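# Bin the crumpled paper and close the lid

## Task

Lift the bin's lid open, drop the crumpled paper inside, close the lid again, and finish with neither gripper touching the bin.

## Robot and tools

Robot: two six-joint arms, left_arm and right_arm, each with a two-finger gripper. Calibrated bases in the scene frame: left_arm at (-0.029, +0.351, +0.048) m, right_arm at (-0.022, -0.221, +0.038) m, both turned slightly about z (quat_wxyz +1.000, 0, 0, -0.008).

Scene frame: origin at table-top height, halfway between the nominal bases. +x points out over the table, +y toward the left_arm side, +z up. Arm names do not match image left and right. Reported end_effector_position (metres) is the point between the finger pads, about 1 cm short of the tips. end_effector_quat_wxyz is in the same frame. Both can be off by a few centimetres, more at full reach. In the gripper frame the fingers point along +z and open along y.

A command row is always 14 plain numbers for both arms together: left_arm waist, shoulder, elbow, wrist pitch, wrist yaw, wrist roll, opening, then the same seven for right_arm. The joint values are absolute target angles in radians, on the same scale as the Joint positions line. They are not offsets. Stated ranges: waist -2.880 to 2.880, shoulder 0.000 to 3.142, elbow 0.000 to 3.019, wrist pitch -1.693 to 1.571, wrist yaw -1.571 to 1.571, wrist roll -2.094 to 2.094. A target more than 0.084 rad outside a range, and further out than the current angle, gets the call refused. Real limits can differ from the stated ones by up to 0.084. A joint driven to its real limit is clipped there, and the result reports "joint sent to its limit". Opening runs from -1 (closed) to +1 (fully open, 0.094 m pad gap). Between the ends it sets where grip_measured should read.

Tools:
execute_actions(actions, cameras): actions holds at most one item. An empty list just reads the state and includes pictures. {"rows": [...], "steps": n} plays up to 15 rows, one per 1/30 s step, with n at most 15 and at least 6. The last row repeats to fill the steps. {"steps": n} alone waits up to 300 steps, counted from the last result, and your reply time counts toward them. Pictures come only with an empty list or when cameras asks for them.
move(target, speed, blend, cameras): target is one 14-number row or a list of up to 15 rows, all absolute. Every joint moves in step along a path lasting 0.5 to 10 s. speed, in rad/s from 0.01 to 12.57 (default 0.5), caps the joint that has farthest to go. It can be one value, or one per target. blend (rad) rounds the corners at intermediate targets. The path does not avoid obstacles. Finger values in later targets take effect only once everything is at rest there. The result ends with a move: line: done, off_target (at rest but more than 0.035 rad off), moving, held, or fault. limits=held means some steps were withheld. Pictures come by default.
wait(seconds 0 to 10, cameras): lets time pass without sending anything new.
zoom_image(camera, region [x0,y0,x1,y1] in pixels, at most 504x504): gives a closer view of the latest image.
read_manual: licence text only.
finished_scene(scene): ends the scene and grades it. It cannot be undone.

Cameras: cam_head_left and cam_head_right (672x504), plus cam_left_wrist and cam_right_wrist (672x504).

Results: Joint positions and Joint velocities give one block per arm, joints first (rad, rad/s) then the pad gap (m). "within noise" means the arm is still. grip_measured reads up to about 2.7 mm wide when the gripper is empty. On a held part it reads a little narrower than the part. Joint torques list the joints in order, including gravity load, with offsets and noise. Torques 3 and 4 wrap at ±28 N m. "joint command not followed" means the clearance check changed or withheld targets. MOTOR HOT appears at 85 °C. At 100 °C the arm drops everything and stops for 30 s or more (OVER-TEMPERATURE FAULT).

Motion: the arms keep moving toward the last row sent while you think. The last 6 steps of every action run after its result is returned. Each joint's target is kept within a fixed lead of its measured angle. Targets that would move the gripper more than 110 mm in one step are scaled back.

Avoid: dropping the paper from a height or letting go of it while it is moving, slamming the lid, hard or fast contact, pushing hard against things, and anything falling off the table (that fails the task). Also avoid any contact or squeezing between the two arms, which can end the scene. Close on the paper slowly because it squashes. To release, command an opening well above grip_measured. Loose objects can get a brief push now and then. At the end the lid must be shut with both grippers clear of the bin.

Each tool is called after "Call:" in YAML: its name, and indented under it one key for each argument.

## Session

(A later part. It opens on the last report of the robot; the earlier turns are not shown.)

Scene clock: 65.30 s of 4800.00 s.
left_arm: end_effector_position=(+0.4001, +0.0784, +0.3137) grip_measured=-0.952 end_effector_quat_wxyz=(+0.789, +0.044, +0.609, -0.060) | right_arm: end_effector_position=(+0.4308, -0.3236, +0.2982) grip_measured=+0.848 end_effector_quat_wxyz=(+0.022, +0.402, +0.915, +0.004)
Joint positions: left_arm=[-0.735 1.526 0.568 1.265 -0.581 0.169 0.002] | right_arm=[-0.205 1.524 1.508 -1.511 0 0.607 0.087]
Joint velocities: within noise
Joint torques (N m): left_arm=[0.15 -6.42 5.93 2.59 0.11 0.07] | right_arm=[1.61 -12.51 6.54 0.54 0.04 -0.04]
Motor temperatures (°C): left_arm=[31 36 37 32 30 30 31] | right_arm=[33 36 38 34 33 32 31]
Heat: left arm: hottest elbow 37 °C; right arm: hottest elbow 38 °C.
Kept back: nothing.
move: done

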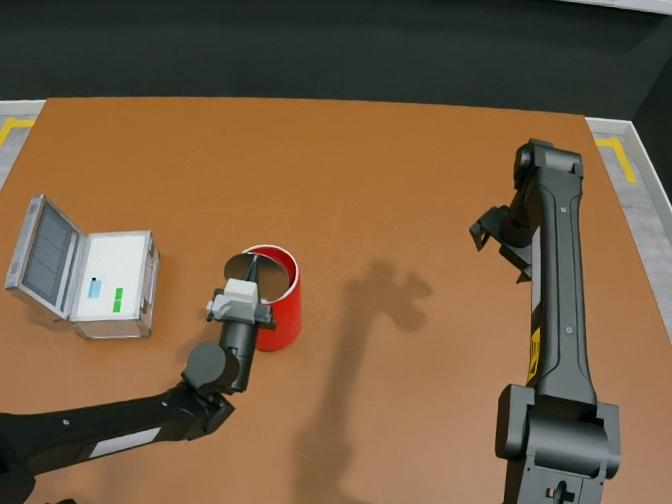

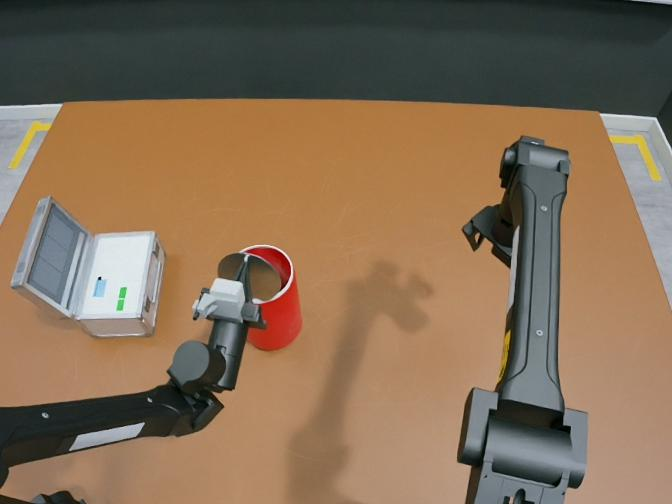

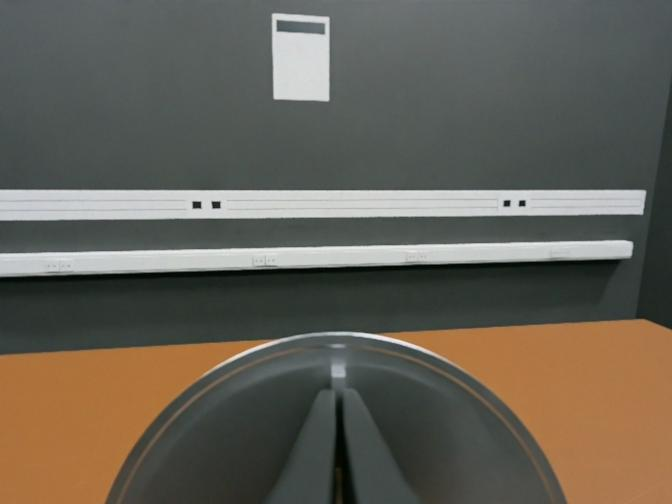

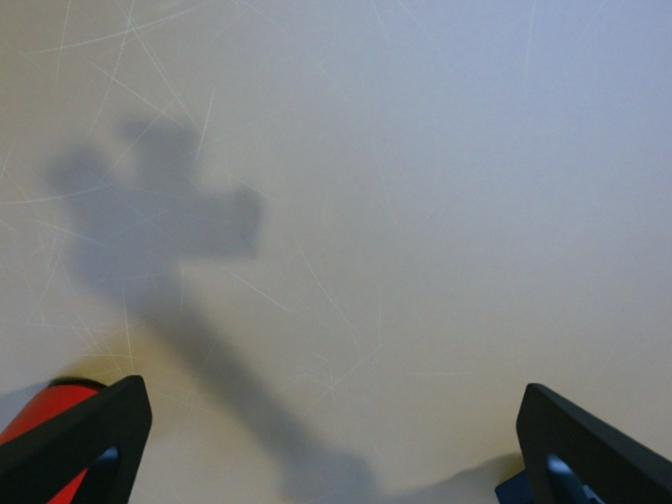

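Call:
move:
  target:
    - [-0.707,1.36,0.70,0.71,-0.581,0,-1,-0.2,1.5,1.5,-1.5,0,0.6,0.85]
    - [-0.647,1.34,0.925,0.018,-0.478,-0.215,-1,-0.2,1.5,1.5,-1.5,0,0.6,0.85]
  speed: 0.35
  blend: 0.05

Call:
zoom_image:
  camera: "cam_head_right"
  region: [180, 190, 400, 390]

Scene clock: 70.93 s of 4800.00 s.
left_arm: end_effector_position=(+0.4498, +0.0698, +0.2899) grip_measured=-0.952 end_effector_quat_wxyz=(+0.555, +0.069, +0.829, -0.036) | right_arm: end_effector_position=(+0.4307, -0.3236, +0.2981) grip_measured=+0.848 end_effector_quat_wxyz=(+0.021, +0.402, +0.915, +0.004)
Joint positions: left_arm=[-0.658 1.354 0.877 0.031 -0.484 -0.201 0.002] | right_arm=[-0.205 1.524 1.508 -1.511 0 0.607 0.087]
Joint velocities: within noise
Joint torques (N m): left_arm=[1.73 -8.59 12.3 1.58 0.1 -0.17] | right_arm=[1.61 -12.4 6.41 0.57 0.04 -0.04]
Motor temperatures (°C): left_arm=[31 36 38 32 30 30 31] | right_arm=[33 37 38 34 33 32 31]
Heat: left arm: hottest elbow 38 °C; right arm: hottest elbow 38 °C.
Kept back: nothing.
move: off_target (left_arm); left_arm: the elbow is farthest, 0.048 rad from its target

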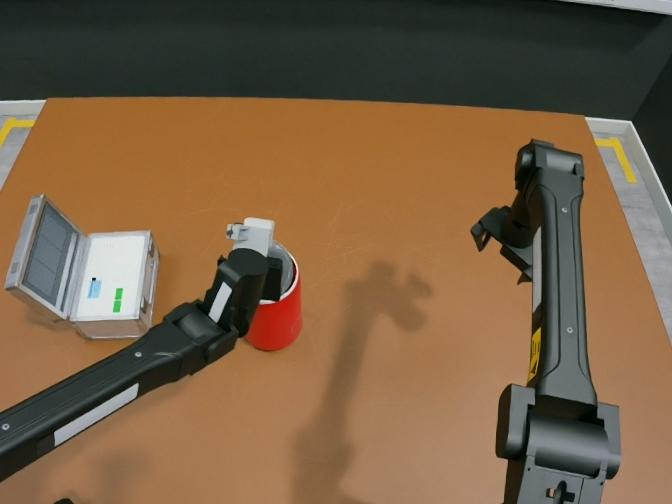

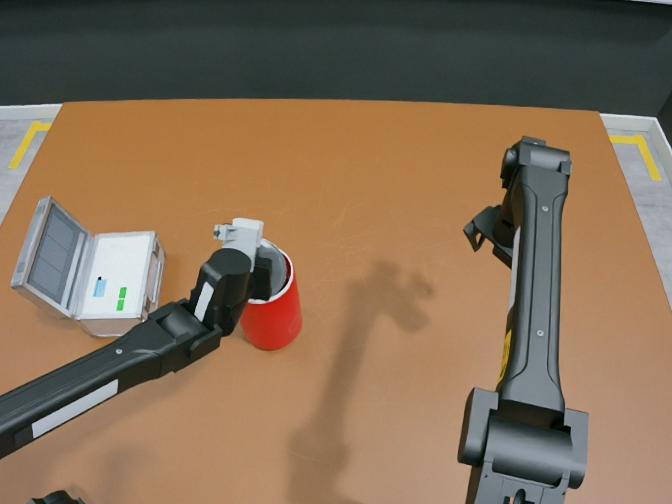

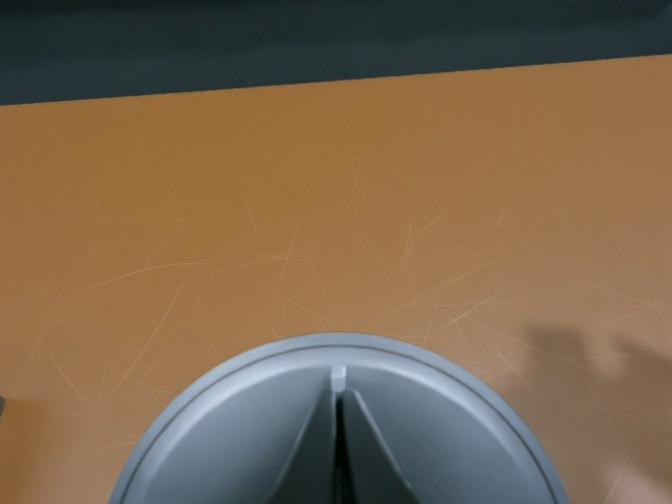

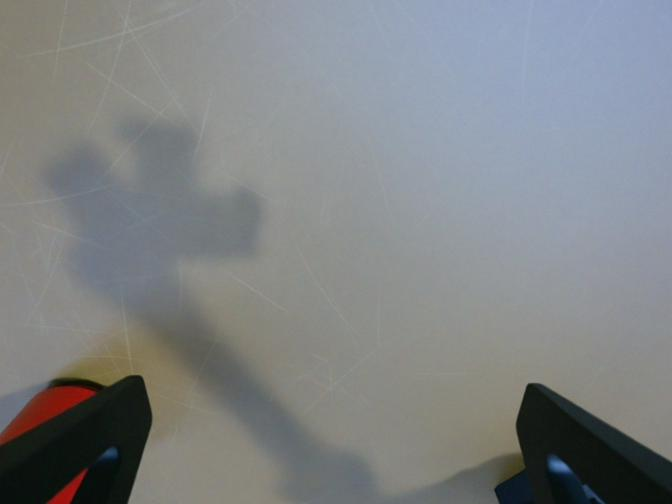

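Scaled by 2.291 from the camera's 672x504 image, which has a finer 960x720 frame.

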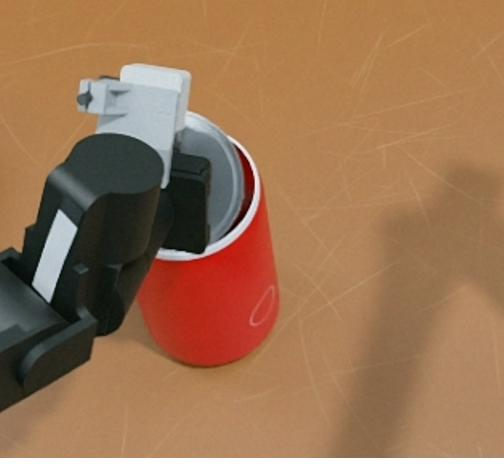

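Perfect tracking. Finish closing.

Call:
move:
  target:
    - [-0.59,1.46,1.165,-0.472,-0.337,-0.326,-1,-0.2,1.5,1.5,-1.5,0,0.6,0.85]
    - [-0.54,1.63,1.40,-0.875,-0.187,-0.372,-1,-0.2,1.5,1.5,-1.5,0,0.6,0.85]
  speed: 0.25
  blend: 0.05

Call:
zoom_image:
  camera: "cam_head_right"
  region: [180, 190, 400, 390]

Call:
zoom_image:
  camera: "cam_left_wrist"
  region: [90, 100, 590, 500]

Scene clock: 75.53 s of 4800.00 s.
left_arm: end_effector_position=(+0.4763, +0.0662, +0.2371) grip_measured=-0.952 end_effector_quat_wxyz=(+0.241, +0.080, +0.967, -0.016) | right_arm: end_effector_position=(+0.4307, -0.3236, +0.2981) grip_measured=+0.848 end_effector_quat_wxyz=(+0.021, +0.402, +0.915, +0.004)
Joint positions: left_arm=[-0.553 1.612 1.35 -0.859 -0.193 -0.36 0.002] | right_arm=[-0.205 1.524 1.508 -1.511 0 0.607 0.087]
Joint velocities: within noise
Joint torques (N m): left_arm=[1.96 -10.05 12.46 0.92 0.1 -0.15] | right_arm=[1.67 -12.34 6.42 0.57 0.05 -0.03]
Motor temperatures (°C): left_arm=[31 36 38 32 30 30 31] | right_arm=[33 37 38 34 33 32 31]
Heat: left arm: hottest elbow 38 °C; right arm: hottest elbow 38 °C.
Kept back: nothing.
move: off_target (left_arm); left_arm: the elbow is farthest, 0.050 rad from its target

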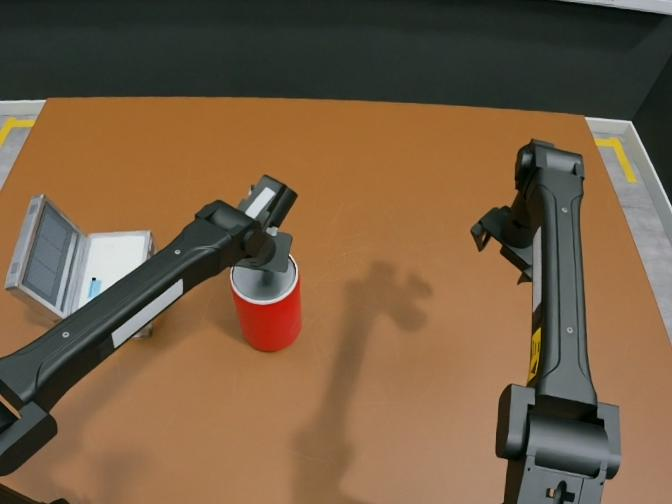

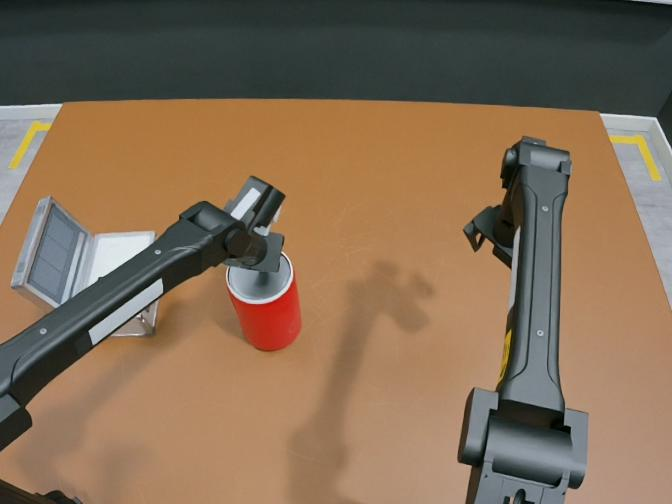

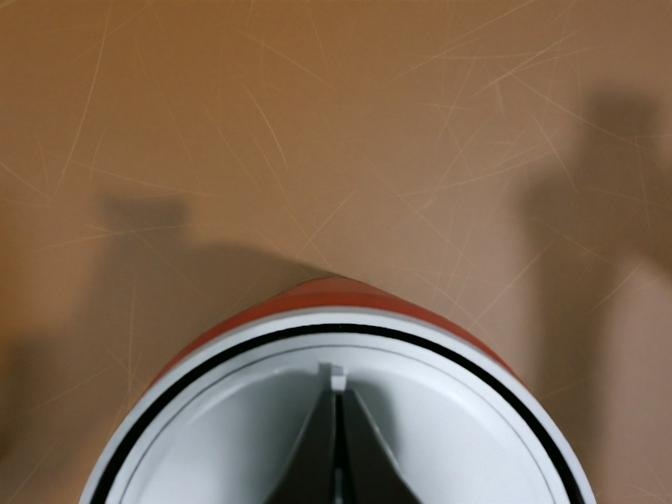

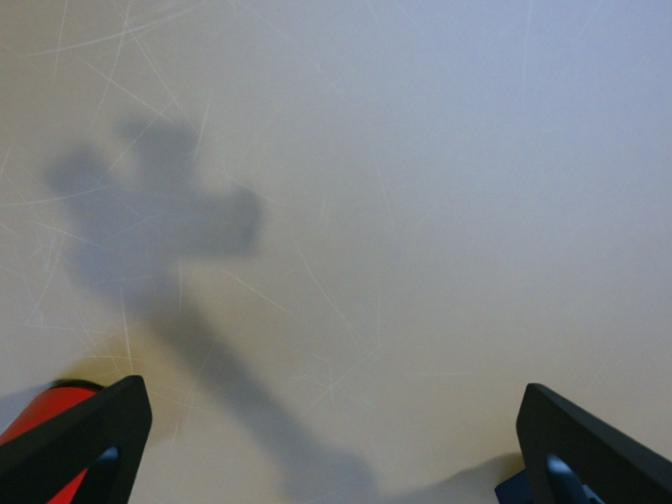

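Scaled by 2.291 from the camera's 672x504 image, which has a finer 960x720 frame.

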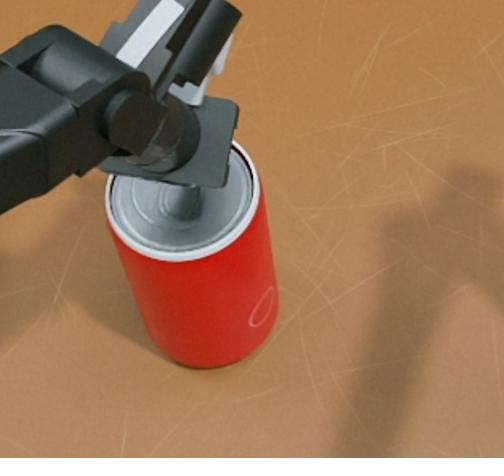

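Scaled by 1.008 from the camera's 672x504 image, which has a finer 960x720 frame.

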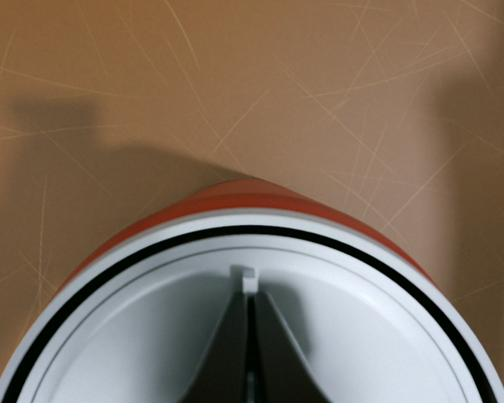

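Call:
move:
  target:
    - [-0.553,1.625,1.335,-0.859,-0.193,-0.36,-1,-0.2,1.5,1.5,-1.5,0,0.6,0.85]
    - [-0.553,1.612,1.35,-0.859,-0.193,-0.36,-0.4,-0.2,1.5,1.5,-1.5,0,0.6,0.85]
    - [-0.553,1.45,1.52,-1.17,-0.193,-0.36,-0.4,-0.2,1.5,1.5,-1.5,0,0.6,0.85]
  speed: 0.25

Call:
zoom_image:
  camera: "cam_left_wrist"
  region: [150, 104, 550, 504]

Call:
zoom_image:
  camera: "cam_head_right"
  region: [180, 190, 400, 390]

Scene clock: 79.00 s of 4800.00 s.
left_arm: end_effector_position=(+0.4318, +0.0947, +0.3371) grip_measured=-0.402 end_effector_quat_wxyz=(+0.220, +0.083, +0.972, -0.005) | right_arm: end_effector_position=(+0.4307, -0.3236, +0.2981) grip_measured=+0.848 end_effector_quat_wxyz=(+0.021, +0.402, +0.915, +0.004)
Joint positions: left_arm=[-0.553 1.466 1.461 -1.163 -0.193 -0.36 0.028] | right_arm=[-0.205 1.524 1.508 -1.511 0 0.607 0.087]
Joint velocities: within noise
Joint torques (N m): left_arm=[0.97 -10.7 13.37 1.13 -0.12 -0.02] | right_arm=[1.55 -12.45 6.41 0.51 0.05 -0.04]
Motor temperatures (°C): left_arm=[31 36 39 32 30 30 31] | right_arm=[33 37 38 34 33 32 31]
Heat: left arm: hottest elbow 39 °C; right arm: hottest elbow 38 °C.
Kept back: nothing.
move: off_target (left_arm); left_arm: the elbow is farthest, 0.059 rad from its target

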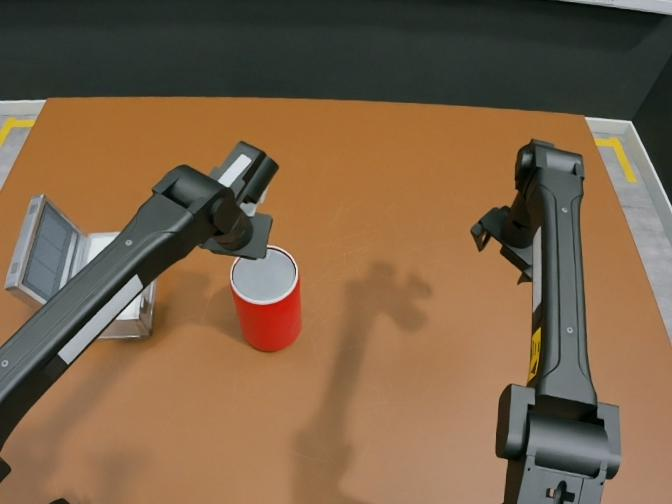

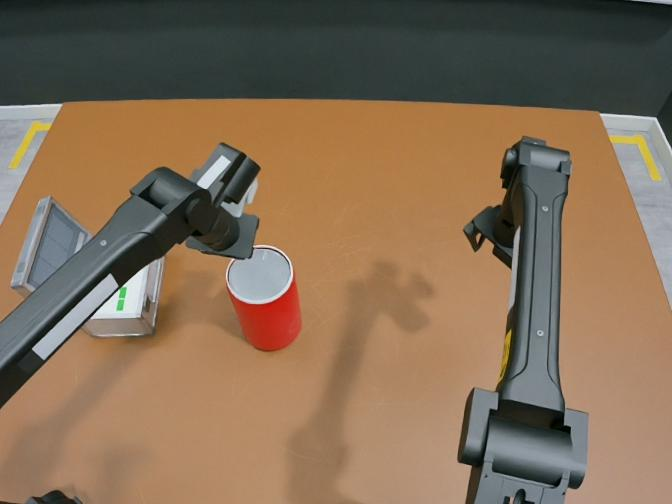

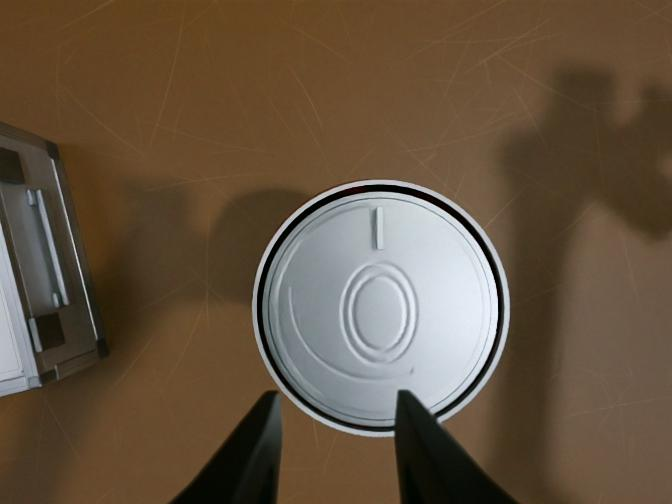

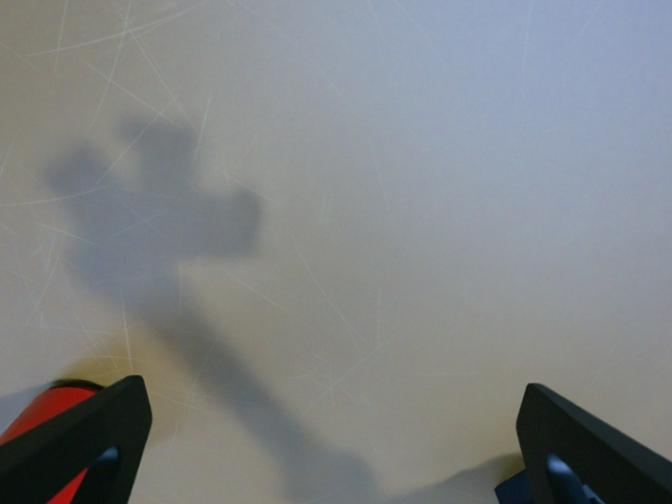

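Scaled by 1.260 from the camera's 672x504 image, which has a finer 960x720 frame.

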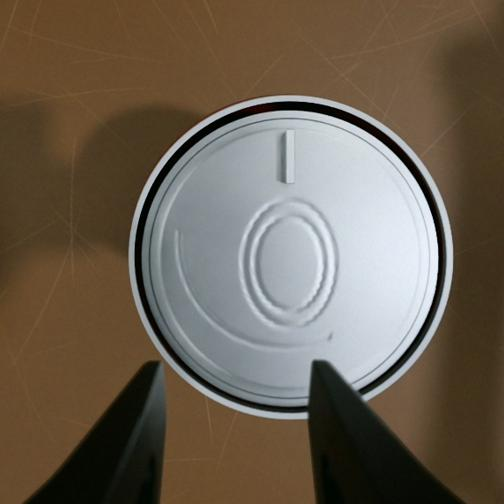

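Scaled by 2.291 from the camera's 672x504 image, which has a finer 960x720 frame.

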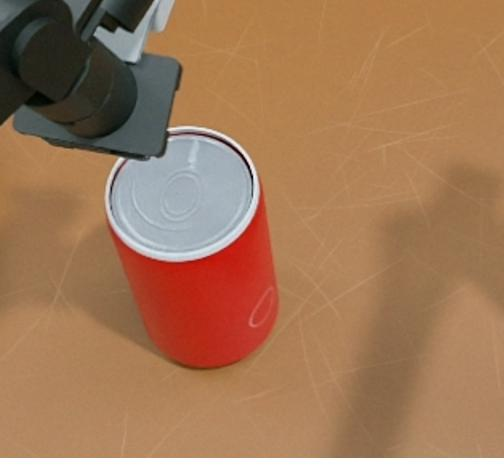

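Call:
finished_scene:
  scene: 1

The scene is finished: the task was done.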